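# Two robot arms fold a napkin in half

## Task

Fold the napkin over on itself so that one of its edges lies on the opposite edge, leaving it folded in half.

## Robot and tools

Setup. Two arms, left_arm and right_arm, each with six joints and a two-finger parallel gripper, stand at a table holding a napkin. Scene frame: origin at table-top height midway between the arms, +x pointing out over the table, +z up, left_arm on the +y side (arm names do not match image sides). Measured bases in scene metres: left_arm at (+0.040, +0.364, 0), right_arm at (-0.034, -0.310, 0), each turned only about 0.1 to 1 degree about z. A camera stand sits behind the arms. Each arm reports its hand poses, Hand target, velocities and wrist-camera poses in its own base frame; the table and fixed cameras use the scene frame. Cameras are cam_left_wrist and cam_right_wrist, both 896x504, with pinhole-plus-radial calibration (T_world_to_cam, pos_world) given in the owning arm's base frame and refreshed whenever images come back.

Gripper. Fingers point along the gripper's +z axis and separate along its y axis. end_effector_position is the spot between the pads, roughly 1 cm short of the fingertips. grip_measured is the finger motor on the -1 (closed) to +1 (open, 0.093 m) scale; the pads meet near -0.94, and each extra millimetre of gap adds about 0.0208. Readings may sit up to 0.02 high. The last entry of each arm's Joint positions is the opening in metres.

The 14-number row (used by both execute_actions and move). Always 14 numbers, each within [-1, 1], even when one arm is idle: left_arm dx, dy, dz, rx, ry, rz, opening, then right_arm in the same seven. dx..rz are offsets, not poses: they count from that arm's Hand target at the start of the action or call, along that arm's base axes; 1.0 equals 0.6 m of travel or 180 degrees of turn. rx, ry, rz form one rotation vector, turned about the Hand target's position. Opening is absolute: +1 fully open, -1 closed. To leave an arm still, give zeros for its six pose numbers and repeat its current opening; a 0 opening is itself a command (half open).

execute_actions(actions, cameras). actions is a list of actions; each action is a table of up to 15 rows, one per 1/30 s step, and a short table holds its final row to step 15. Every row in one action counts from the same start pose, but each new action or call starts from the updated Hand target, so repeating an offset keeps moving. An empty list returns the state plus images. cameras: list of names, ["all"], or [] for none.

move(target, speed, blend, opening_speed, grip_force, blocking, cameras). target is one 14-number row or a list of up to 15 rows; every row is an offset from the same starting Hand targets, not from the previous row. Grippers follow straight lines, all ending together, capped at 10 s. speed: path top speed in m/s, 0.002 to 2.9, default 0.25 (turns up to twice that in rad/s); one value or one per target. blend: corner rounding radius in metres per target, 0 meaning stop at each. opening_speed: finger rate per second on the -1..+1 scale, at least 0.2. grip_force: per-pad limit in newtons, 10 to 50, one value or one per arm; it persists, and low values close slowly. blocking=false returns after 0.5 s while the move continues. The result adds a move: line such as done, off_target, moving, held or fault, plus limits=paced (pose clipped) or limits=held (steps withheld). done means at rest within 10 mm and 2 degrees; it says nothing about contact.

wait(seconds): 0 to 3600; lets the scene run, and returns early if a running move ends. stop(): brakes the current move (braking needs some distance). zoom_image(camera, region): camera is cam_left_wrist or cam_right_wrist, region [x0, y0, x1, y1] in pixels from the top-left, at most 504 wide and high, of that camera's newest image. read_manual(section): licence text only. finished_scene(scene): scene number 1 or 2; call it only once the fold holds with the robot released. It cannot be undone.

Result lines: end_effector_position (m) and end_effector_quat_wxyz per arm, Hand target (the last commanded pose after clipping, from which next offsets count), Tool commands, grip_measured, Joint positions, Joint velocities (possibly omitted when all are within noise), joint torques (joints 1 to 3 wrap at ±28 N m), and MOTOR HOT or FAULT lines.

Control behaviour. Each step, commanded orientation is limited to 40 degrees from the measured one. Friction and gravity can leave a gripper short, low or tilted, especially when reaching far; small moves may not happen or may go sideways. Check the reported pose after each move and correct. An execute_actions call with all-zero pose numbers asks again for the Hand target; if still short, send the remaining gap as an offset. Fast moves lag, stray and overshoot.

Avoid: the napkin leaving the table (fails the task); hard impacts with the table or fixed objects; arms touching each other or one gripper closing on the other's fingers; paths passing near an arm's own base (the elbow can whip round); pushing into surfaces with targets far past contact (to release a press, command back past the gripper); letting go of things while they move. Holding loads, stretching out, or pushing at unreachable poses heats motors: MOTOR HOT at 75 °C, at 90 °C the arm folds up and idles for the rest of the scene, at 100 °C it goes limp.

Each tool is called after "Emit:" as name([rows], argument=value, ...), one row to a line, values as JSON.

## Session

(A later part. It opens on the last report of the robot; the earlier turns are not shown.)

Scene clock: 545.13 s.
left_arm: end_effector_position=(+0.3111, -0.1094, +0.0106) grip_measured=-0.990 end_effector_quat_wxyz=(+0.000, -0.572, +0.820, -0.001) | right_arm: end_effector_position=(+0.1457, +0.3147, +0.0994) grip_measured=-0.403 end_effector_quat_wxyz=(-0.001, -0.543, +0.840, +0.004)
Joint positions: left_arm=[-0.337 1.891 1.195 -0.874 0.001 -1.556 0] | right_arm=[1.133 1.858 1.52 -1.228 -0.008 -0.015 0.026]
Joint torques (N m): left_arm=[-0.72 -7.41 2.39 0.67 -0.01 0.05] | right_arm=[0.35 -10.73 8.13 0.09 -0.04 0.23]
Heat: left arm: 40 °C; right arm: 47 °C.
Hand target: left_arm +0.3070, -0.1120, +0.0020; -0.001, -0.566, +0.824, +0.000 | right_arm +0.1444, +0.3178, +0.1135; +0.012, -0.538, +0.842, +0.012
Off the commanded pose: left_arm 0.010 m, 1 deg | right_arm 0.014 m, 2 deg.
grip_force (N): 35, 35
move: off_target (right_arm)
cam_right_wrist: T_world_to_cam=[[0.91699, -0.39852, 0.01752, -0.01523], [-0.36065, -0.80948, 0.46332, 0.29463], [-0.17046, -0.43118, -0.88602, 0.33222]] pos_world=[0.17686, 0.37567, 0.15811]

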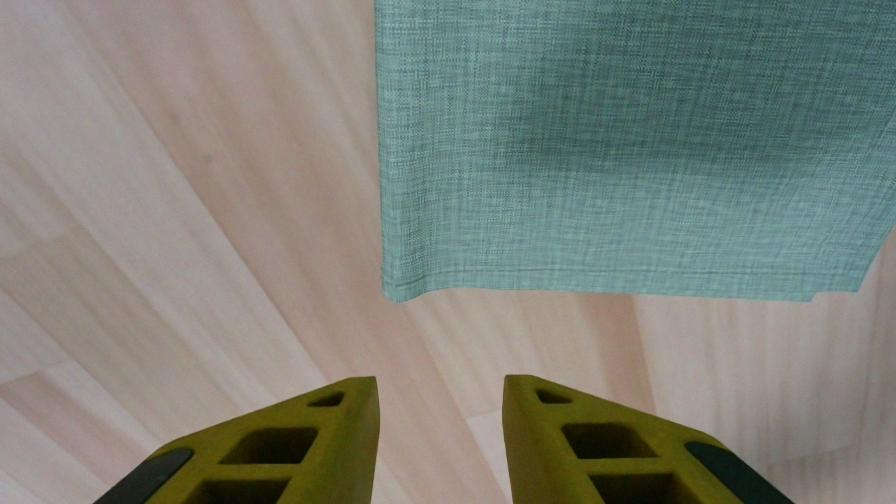

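Emit:
move(target=[0, 0, 0, 0, 0, 0, -1, 0.3202, -0.1192, -0.0808, -0.0174, -0.0061, 0.4938, -0.02], speed=0.3, cameras=["cam_right_wrist"])

Scene clock: 554.93 s.
left_arm: end_effector_position=(+0.3111, -0.1094, +0.0106) grip_measured=-0.990 end_effector_quat_wxyz=(+0.000, -0.572, +0.820, -0.001) | right_arm: end_effector_position=(+0.3268, +0.2438, +0.0598) grip_measured=-0.023 end_effector_quat_wxyz=(+0.015, +0.973, -0.230, -0.003)
Joint positions: left_arm=[-0.337 1.891 1.195 -0.874 0.001 -1.556 0] | right_arm=[0.647 2.148 1.779 -1.228 0.015 -2.029 0.044]
Joint torques (N m): left_arm=[-0.73 -7.39 2.39 0.67 -0.01 0.05] | right_arm=[-0.53 -10.24 8.49 0.17 -0.03 -0.1]
Heat: left arm: 40 °C; right arm: 47 °C.
Hand target: left_arm +0.3070, -0.1120, +0.0020; -0.001, -0.566, +0.824, +0.000 | right_arm +0.3365, +0.2463, +0.0650; +0.006, +0.974, -0.224, +0.008
Off the commanded pose: left_arm 0.010 m, 1 deg | right_arm 0.011 m, 2 deg.
grip_force (N): 35, 35
move: off_target (right_arm)
cam_right_wrist: T_world_to_cam=[[0.43732, 0.89929, -0.00535, -0.36713], [0.79613, -0.38437, 0.46737, -0.16096], [0.41824, -0.20864, -0.88405, 0.05068]] pos_world=[0.2675, 0.27886, 0.11807]

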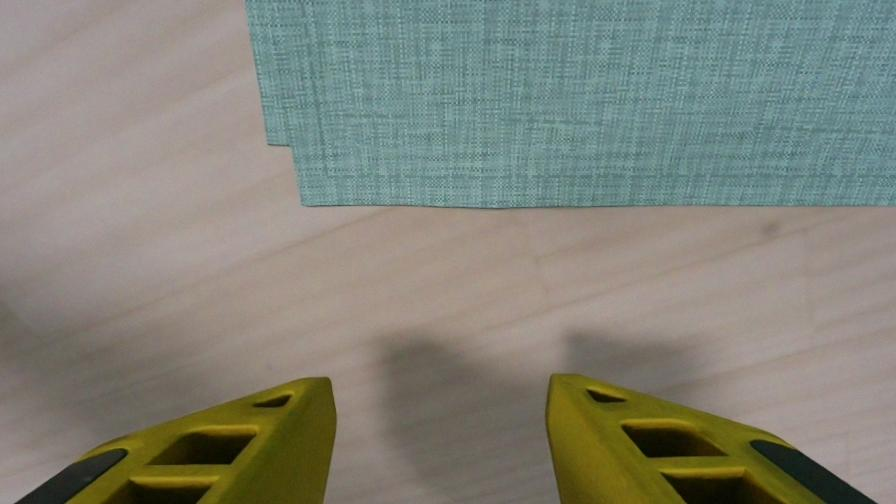

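Emit:
move(target=[0, 0, 0, 0, 0, 0, -1, 0, 0, -0.09, 0, 0, 0, -0.02], speed=0.12, cameras=["cam_right_wrist"])

Scene clock: 556.83 s.
left_arm: end_effector_position=(+0.3111, -0.1094, +0.0106) grip_measured=-0.990 end_effector_quat_wxyz=(+0.000, -0.572, +0.820, -0.001) | right_arm: end_effector_position=(+0.3271, +0.2432, +0.0170) grip_measured=-0.023 end_effector_quat_wxyz=(+0.018, +0.973, -0.230, -0.005)
Joint positions: left_arm=[-0.337 1.891 1.195 -0.874 0.001 -1.556 0] | right_arm=[0.645 2.19 1.671 -1.086 0.015 -2.032 0.044]
Joint torques (N m): left_arm=[-0.73 -7.39 2.39 0.67 -0.01 0.05] | right_arm=[-0.53 -10.1 4.78 0.67 -0.03 -0.07]
Heat: left arm: 40 °C; right arm: 47 °C.
Hand target: left_arm +0.3070, -0.1120, +0.0020; -0.001, -0.566, +0.824, +0.000 | right_arm +0.3365, +0.2463, +0.0110; +0.006, +0.974, -0.224, +0.008
Off the commanded pose: left_arm 0.010 m, 1 deg | right_arm 0.012 m, 2 deg.
grip_force (N): 35, 35
move: off_target (right_arm)
cam_right_wrist: T_world_to_cam=[[0.43593, 0.89991, -0.01084, -0.36664], [0.79906, -0.38148, 0.46473, -0.14306], [0.41408, -0.21125, -0.88538, 0.01462]] pos_world=[0.26809, 0.27846, 0.07545]

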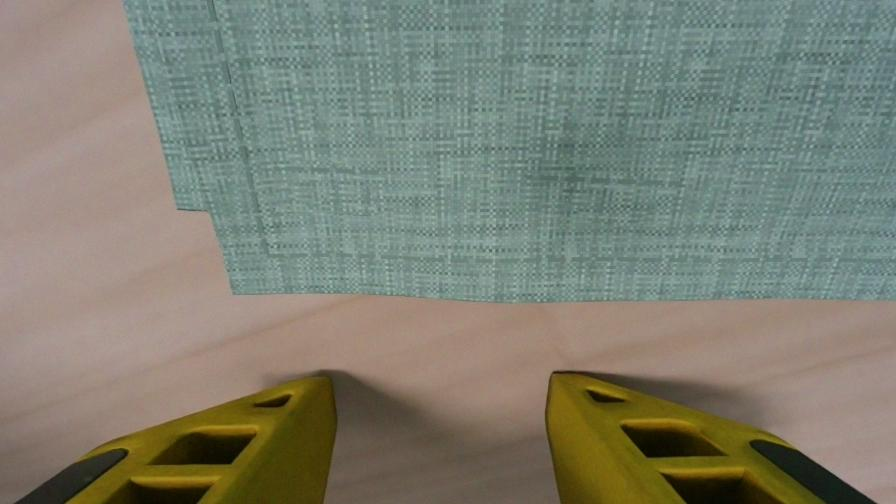

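Emit:
move([
  [0, 0, 0, 0, 0, 0, -1, 0, 0, -0.0117, 0, 0, 0, -0.02],
  [0, 0, 0, 0, 0, 0, -1, -0.0442, 0.0217, -0.0117, 0, 0, 0, -0.02],
], speed=0.05, cameras=["cam_right_wrist"])

Scene clock: 558.83 s.
left_arm: end_effector_position=(+0.3111, -0.1094, +0.0106) grip_measured=-0.990 end_effector_quat_wxyz=(+0.000, -0.572, +0.820, -0.001) | right_arm: end_effector_position=(+0.3249, +0.2443, +0.0160) grip_measured=-0.023 end_effector_quat_wxyz=(+0.018, +0.971, -0.237, +0.030)
Joint positions: left_arm=[-0.337 1.891 1.195 -0.874 0.001 -1.556 0] | right_arm=[0.673 2.148 1.599 -1.014 0.069 -1.989 0.044]
Joint torques (N m): left_arm=[-0.72 -7.39 2.39 0.67 -0.01 0.05] | right_arm=[2.25 -9.68 3 0.53 -0.49 0.14]
Heat: left arm: 40 °C; right arm: 47 °C.
Hand target: left_arm +0.3070, -0.1120, +0.0020; -0.001, -0.566, +0.824, +0.000 | right_arm +0.3100, +0.2593, +0.0040; +0.006, +0.974, -0.224, +0.008
Off the commanded pose: left_arm 0.010 m, 1 deg | right_arm 0.024 m, 3 deg.
grip_force (N): 35, 35
move: off_target (right_arm)
cam_right_wrist: T_world_to_cam=[[0.4493, 0.89337, 0.00437, -0.36964], [0.76009, -0.38483, 0.5236, -0.1279], [0.46945, -0.23193, -0.85195, 0.00137]] pos_world=[0.26266, 0.28132, 0.06975]

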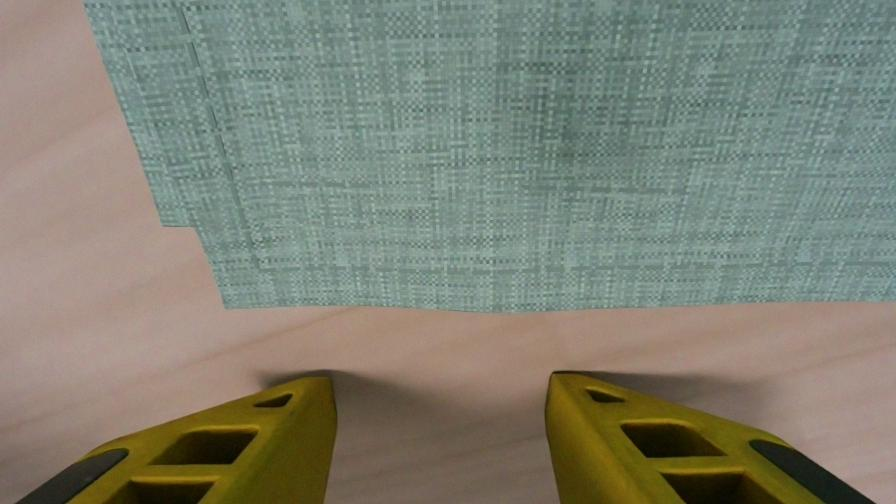

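Emit:
move(target=[0, 0, 0, 0, 0, 0, -1, -0.0225, 0.011, 0.0083, 0, 0, 0, -0.02], speed=0.05, cameras=["cam_right_wrist"])

Scene clock: 560.27 s.
left_arm: end_effector_position=(+0.3111, -0.1094, +0.0106) grip_measured=-0.990 end_effector_quat_wxyz=(+0.000, -0.572, +0.820, -0.001) | right_arm: end_effector_position=(+0.3158, +0.2530, +0.0161) grip_measured=-0.023 end_effector_quat_wxyz=(+0.016, +0.970, -0.238, +0.037)
Joint positions: left_arm=[-0.337 1.891 1.195 -0.874 0.001 -1.556 0] | right_arm=[0.708 2.133 1.575 -0.995 0.079 -1.953 0.044]
Joint torques (N m): left_arm=[-0.72 -7.39 2.37 0.67 -0.01 0.05] | right_arm=[2.14 -10.59 3.25 0.29 -0.59 0.14]
Heat: left arm: 40 °C; right arm: 47 °C.
Hand target: left_arm +0.3070, -0.1120, +0.0020; -0.001, -0.566, +0.824, +0.000 | right_arm +0.2965, +0.2659, +0.0089; +0.006, +0.974, -0.224, +0.008
Off the commanded pose: left_arm 0.010 m, 1 deg | right_arm 0.024 m, 4 deg.
grip_force (N): 35, 35
move: off_target (right_arm)
cam_right_wrist: T_world_to_cam=[[0.4505, 0.89271, 0.01108, -0.37372], [0.75123, -0.38575, 0.53558, -0.11482], [0.48239, -0.23295, -0.84441, 0.00384]] pos_world=[0.25277, 0.29022, 0.06888]

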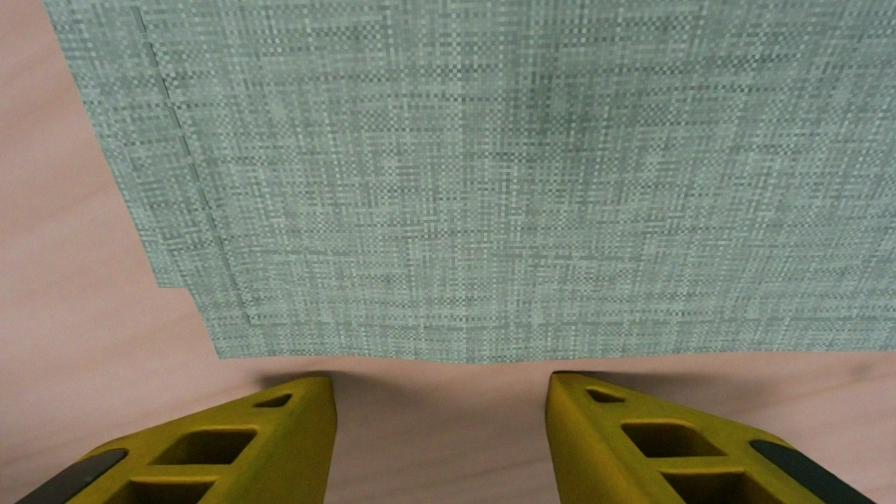

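Emit:
move(target=[0, 0, 0, 0, 0, 0, -1, -0.028, 0.0085, 0, 0, 0, 0, -0.02], speed=0.05, cameras=["cam_right_wrist"])

Scene clock: 561.67 s.
left_arm: end_effector_position=(+0.3111, -0.1094, +0.0106) grip_measured=-0.990 end_effector_quat_wxyz=(+0.000, -0.572, +0.820, -0.001) | right_arm: end_effector_position=(+0.3030, +0.2628, +0.0159) grip_measured=-0.023 end_effector_quat_wxyz=(+0.007, +0.970, -0.238, +0.043)
Joint positions: left_arm=[-0.337 1.891 1.195 -0.874 0.001 -1.556 0] | right_arm=[0.748 2.104 1.527 -0.958 0.081 -1.914 0.044]
Joint torques (N m): left_arm=[-0.72 -7.41 2.37 0.67 -0.01 0.06] | right_arm=[2.03 -10.51 3.23 0.21 -0.6 0.15]
Heat: left arm: 40 °C; right arm: 47 °C.
Hand target: left_arm +0.3070, -0.1120, +0.0020; -0.001, -0.566, +0.824, +0.000 | right_arm +0.2797, +0.2710, +0.0089; +0.006, +0.974, -0.224, +0.008
Off the commanded pose: left_arm 0.010 m, 1 deg | right_arm 0.026 m, 4 deg.
grip_force (N): 35, 35
move: off_target (right_arm)
cam_right_wrist: T_world_to_cam=[[0.44872, 0.89314, 0.03083, -0.37654], [0.74304, -0.39203, 0.54241, -0.09733], [0.49654, -0.22049, -0.83955, 0.00445]] pos_world=[0.23907, 0.29913, 0.06814]

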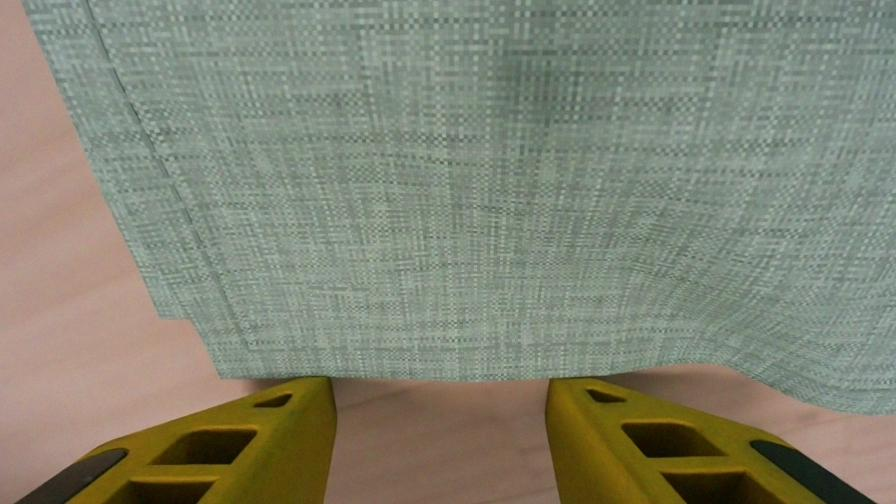

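Emit:
move(target=[0, 0, 0, 0, 0, 0, -1, 0.045, -0.022, 0.02, 0, 0, 0, -0.02], speed=0.1, cameras=["cam_right_wrist"])

Scene clock: 568.90 s.
left_arm: end_effector_position=(+0.3111, -0.1094, +0.0106) grip_measured=-0.990 end_effector_quat_wxyz=(+0.000, -0.572, +0.820, -0.001) | right_arm: end_effector_position=(+0.3054, +0.2525, +0.0165) grip_measured=-0.023 end_effector_quat_wxyz=(+0.012, +0.972, -0.234, +0.015)
Joint positions: left_arm=[-0.337 1.891 1.195 -0.874 0.001 -1.556 0] | right_arm=[0.707 2.119 1.556 -1.011 0.038 -1.962 0.044]
Joint torques (N m): left_arm=[-0.73 -7.41 2.37 0.67 -0.01 0.05] | right_arm=[-0.57 -9.74 8.21 -0.04 -0.24 -0.09]
Heat: left arm: 40 °C; right arm: 48 °C.
Hand target: left_arm +0.3070, -0.1120, +0.0020; -0.001, -0.566, +0.824, +0.000 | right_arm +0.3067, +0.2578, +0.0209; +0.006, +0.974, -0.224, +0.008
Off the commanded pose: left_arm 0.010 m, 1 deg | right_arm 0.007 m, 2 deg.
grip_force (N): 35, 35
move: done
cam_right_wrist: T_world_to_cam=[[0.44384, 0.89607, 0.00832, -0.36729], [0.77618, -0.38906, 0.49617, -0.1136], [0.44784, -0.21376, -0.86819, 0.0151]] pos_world=[0.24443, 0.28815, 0.07253]

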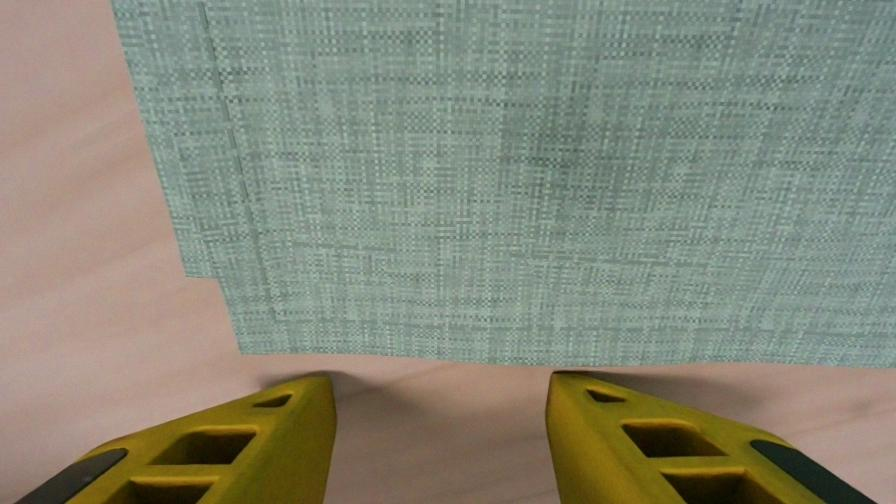

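Emit:
execute_actions(actions=[])

Scene clock: 569.93 s.
left_arm: end_effector_position=(+0.3111, -0.1094, +0.0106) grip_measured=-0.990 end_effector_quat_wxyz=(+0.000, -0.572, +0.820, -0.001) | right_arm: end_effector_position=(+0.3054, +0.2525, +0.0165) grip_measured=-0.023 end_effector_quat_wxyz=(+0.012, +0.972, -0.234, +0.015)
Joint positions: left_arm=[-0.337 1.891 1.195 -0.874 0.001 -1.556 0] | right_arm=[0.707 2.119 1.556 -1.011 0.038 -1.962 0.044]
Joint velocities: within noise
Joint torques (N m): left_arm=[-0.72 -7.41 2.39 0.67 -0.01 0.05] | right_arm=[-0.57 -9.74 8.21 -0.03 -0.24 -0.1]
Heat: left arm: 40 °C; right arm: 48 °C.
Hand target: left_arm +0.3070, -0.1120, +0.0020; -0.001, -0.566, +0.824, +0.000 | right_arm +0.3067, +0.2578, +0.0209; +0.006, +0.974, -0.224, +0.008
Tool commands: left_gripper/opening=-1.0 right_gripper/opening=-0.02
Off the commanded pose: left_arm 0.010 m, 1 deg | right_arm 0.007 m, 2 deg.
grip_force (N): 35, 35
camera_calibration:
cam_left_wrist: T_world_to_cam=[[0.9321, -0.36166, 0.01987, -0.33092], [-0.31745, -0.78926, 0.52563, 0.03622], [-0.17442, -0.49625, -0.85048, 0.09687]] pos_world=[0.33685, -0.04302, 0.06992]
cam_right_wrist: T_world_to_cam=[[0.44384, 0.89607, 0.00832, -0.36729], [0.77618, -0.38906, 0.49617, -0.1136], [0.44784, -0.21376, -0.86819, 0.0151]] pos_world=[0.24443, 0.28815, 0.07253]

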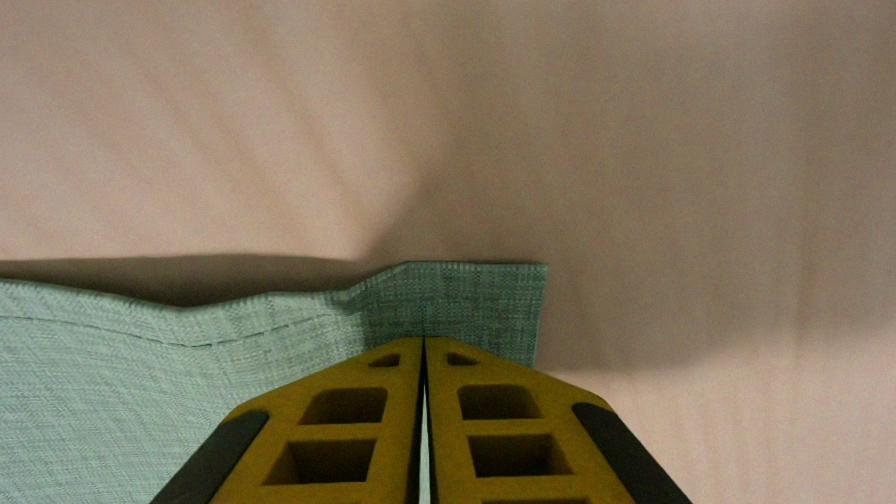

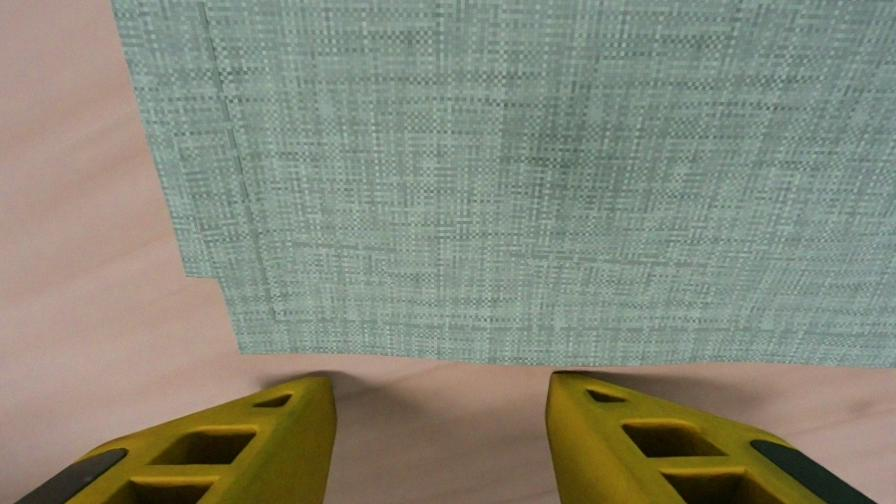

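Emit:
move(target=[0, 0, 0.2, 0, 0, 0, -1, 0.015, -0.007, 0.2, 0, 0, 0, -0.02], speed=0.12, cameras=["all"])

Scene clock: 572.30 s.
left_arm: end_effector_position=(+0.3017, -0.1061, +0.0994) grip_measured=-0.990 end_effector_quat_wxyz=(-0.021, -0.571, +0.820, +0.028) | right_arm: end_effector_position=(+0.3160, +0.2510, +0.1311) grip_measured=-0.023 end_effector_quat_wxyz=(+0.018, +0.972, -0.233, +0.010)
Joint positions: left_arm=[-0.337 1.824 1.473 -1.29 0.001 -1.554 0] | right_arm=[0.687 2.119 2.017 -1.485 0.038 -1.985 0.044]
Joint torques (N m): left_arm=[-0.73 -11.93 8.28 -0.02 -0.01 0.05] | right_arm=[-0.8 -11.25 8.27 -0.03 -0.24 -0.09]
Heat: left arm: 40 °C; right arm: 48 °C.
Hand target: left_arm +0.3070, -0.1120, +0.1220; -0.001, -0.566, +0.824, +0.000 | right_arm +0.3157, +0.2536, +0.1409; +0.006, +0.974, -0.224, +0.008
Off the commanded pose: left_arm 0.024 m, 4 deg | right_arm 0.010 m, 2 deg.
grip_force (N): 35, 35
move: off_target (left_arm)
cam_left_wrist: T_world_to_cam=[[0.93055, -0.36265, -0.0506, -0.31544], [-0.28355, -0.80112, 0.52707, -0.02252], [-0.23168, -0.47612, -0.84831, 0.19164]] pos_world=[0.33155, -0.04119, 0.15848]
cam_right_wrist: T_world_to_cam=[[0.44113, 0.89743, -0.00504, -0.36929], [0.78296, -0.3821, 0.49088, -0.18246], [0.43861, -0.22049, -0.87121, 0.11454]] pos_world=[0.25552, 0.28695, 0.18749]

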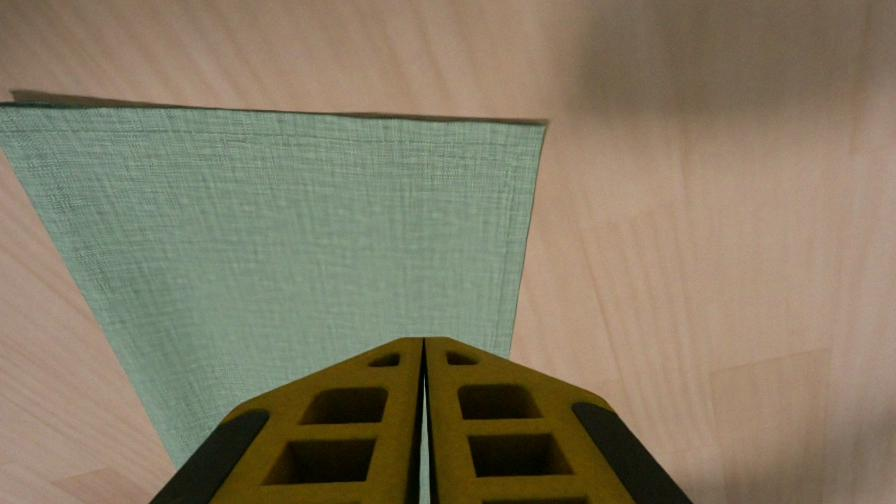

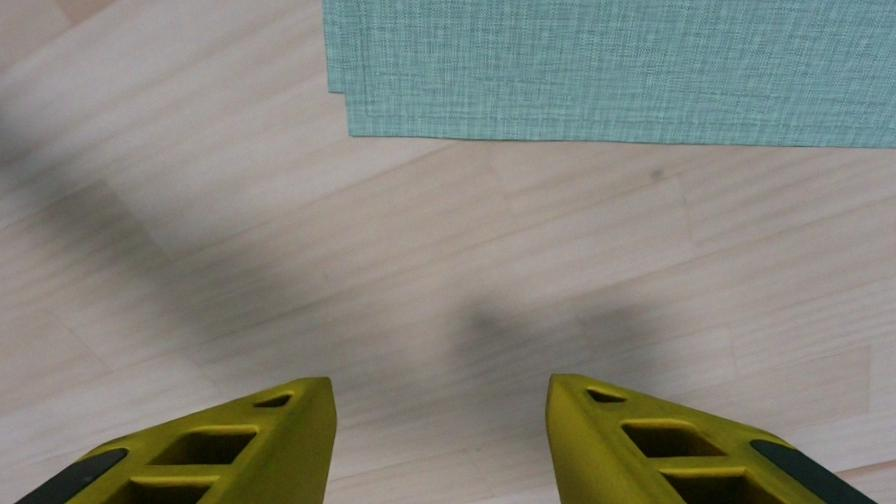

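Emit:
move(target=[-0.0117, 0.1117, 0.24, -0.0193, -0.0815, 0.0665, 1, 0, 0, 0, 0, 0, 0, -0.02], speed=0.2, cameras=["cam_left_wrist"])

Scene clock: 577.23 s.
left_arm: end_effector_position=(+0.3034, -0.0471, +0.2495) grip_measured=+1.000 end_effector_quat_wxyz=(+0.070, -0.644, +0.757, -0.082) | right_arm: end_effector_position=(+0.3160, +0.2510, +0.1311) grip_measured=-0.023 end_effector_quat_wxyz=(+0.018, +0.972, -0.233, +0.010)
Joint positions: left_arm=[-0.153 1.598 1.804 -1.56 0.001 -1.563 0.093] | right_arm=[0.687 2.119 2.017 -1.485 0.038 -1.985 0.044]
Joint torques (N m): left_arm=[0.51 -8.21 7.9 0.6 -0.08 -0.01] | right_arm=[-0.8 -11.23 8.28 -0.04 -0.24 -0.09]
Heat: left arm: 41 °C; right arm: 48 °C.
Hand target: left_arm +0.3000, -0.0450, +0.2660; +0.087, -0.644, +0.754, -0.097 | right_arm +0.3157, +0.2536, +0.1409; +0.006, +0.974, -0.224, +0.008
Off the commanded pose: left_arm 0.017 m, 3 deg | right_arm 0.010 m, 2 deg.
joint sent to its limit (left arm) — joint 4 (wrist pitch), lower limit. The joint targets are off in position, not in orientation.
grip_force (N): 35, 35
move: off_target (left_arm)
cam_left_wrist: T_world_to_cam=[[0.95672, -0.17313, 0.23391, -0.35797], [-0.27191, -0.81822, 0.50654, -0.05311], [0.10369, -0.54822, -0.82988, 0.23764]] pos_world=[0.3034, 0.02485, 0.30785]

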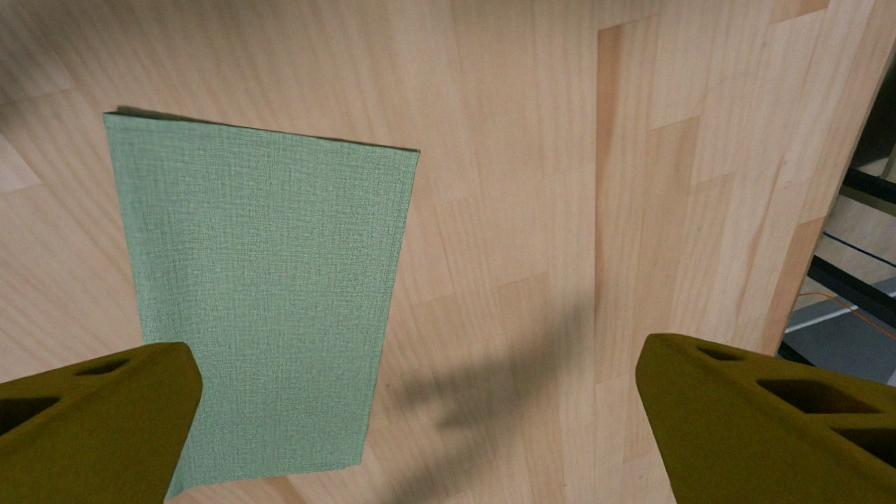

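Emit:
zoom_image(camera="cam_left_wrist", region=[80, 90, 440, 504])

Scaled by 1.217 from the camera's image (finer frame: 1280x720).

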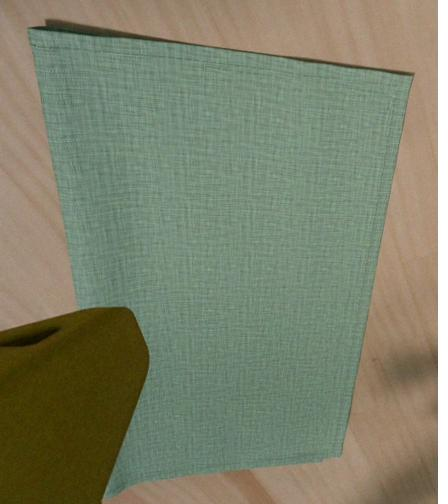

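Emit:
finished_scene(scene=1)

The scene is finished: the task was done.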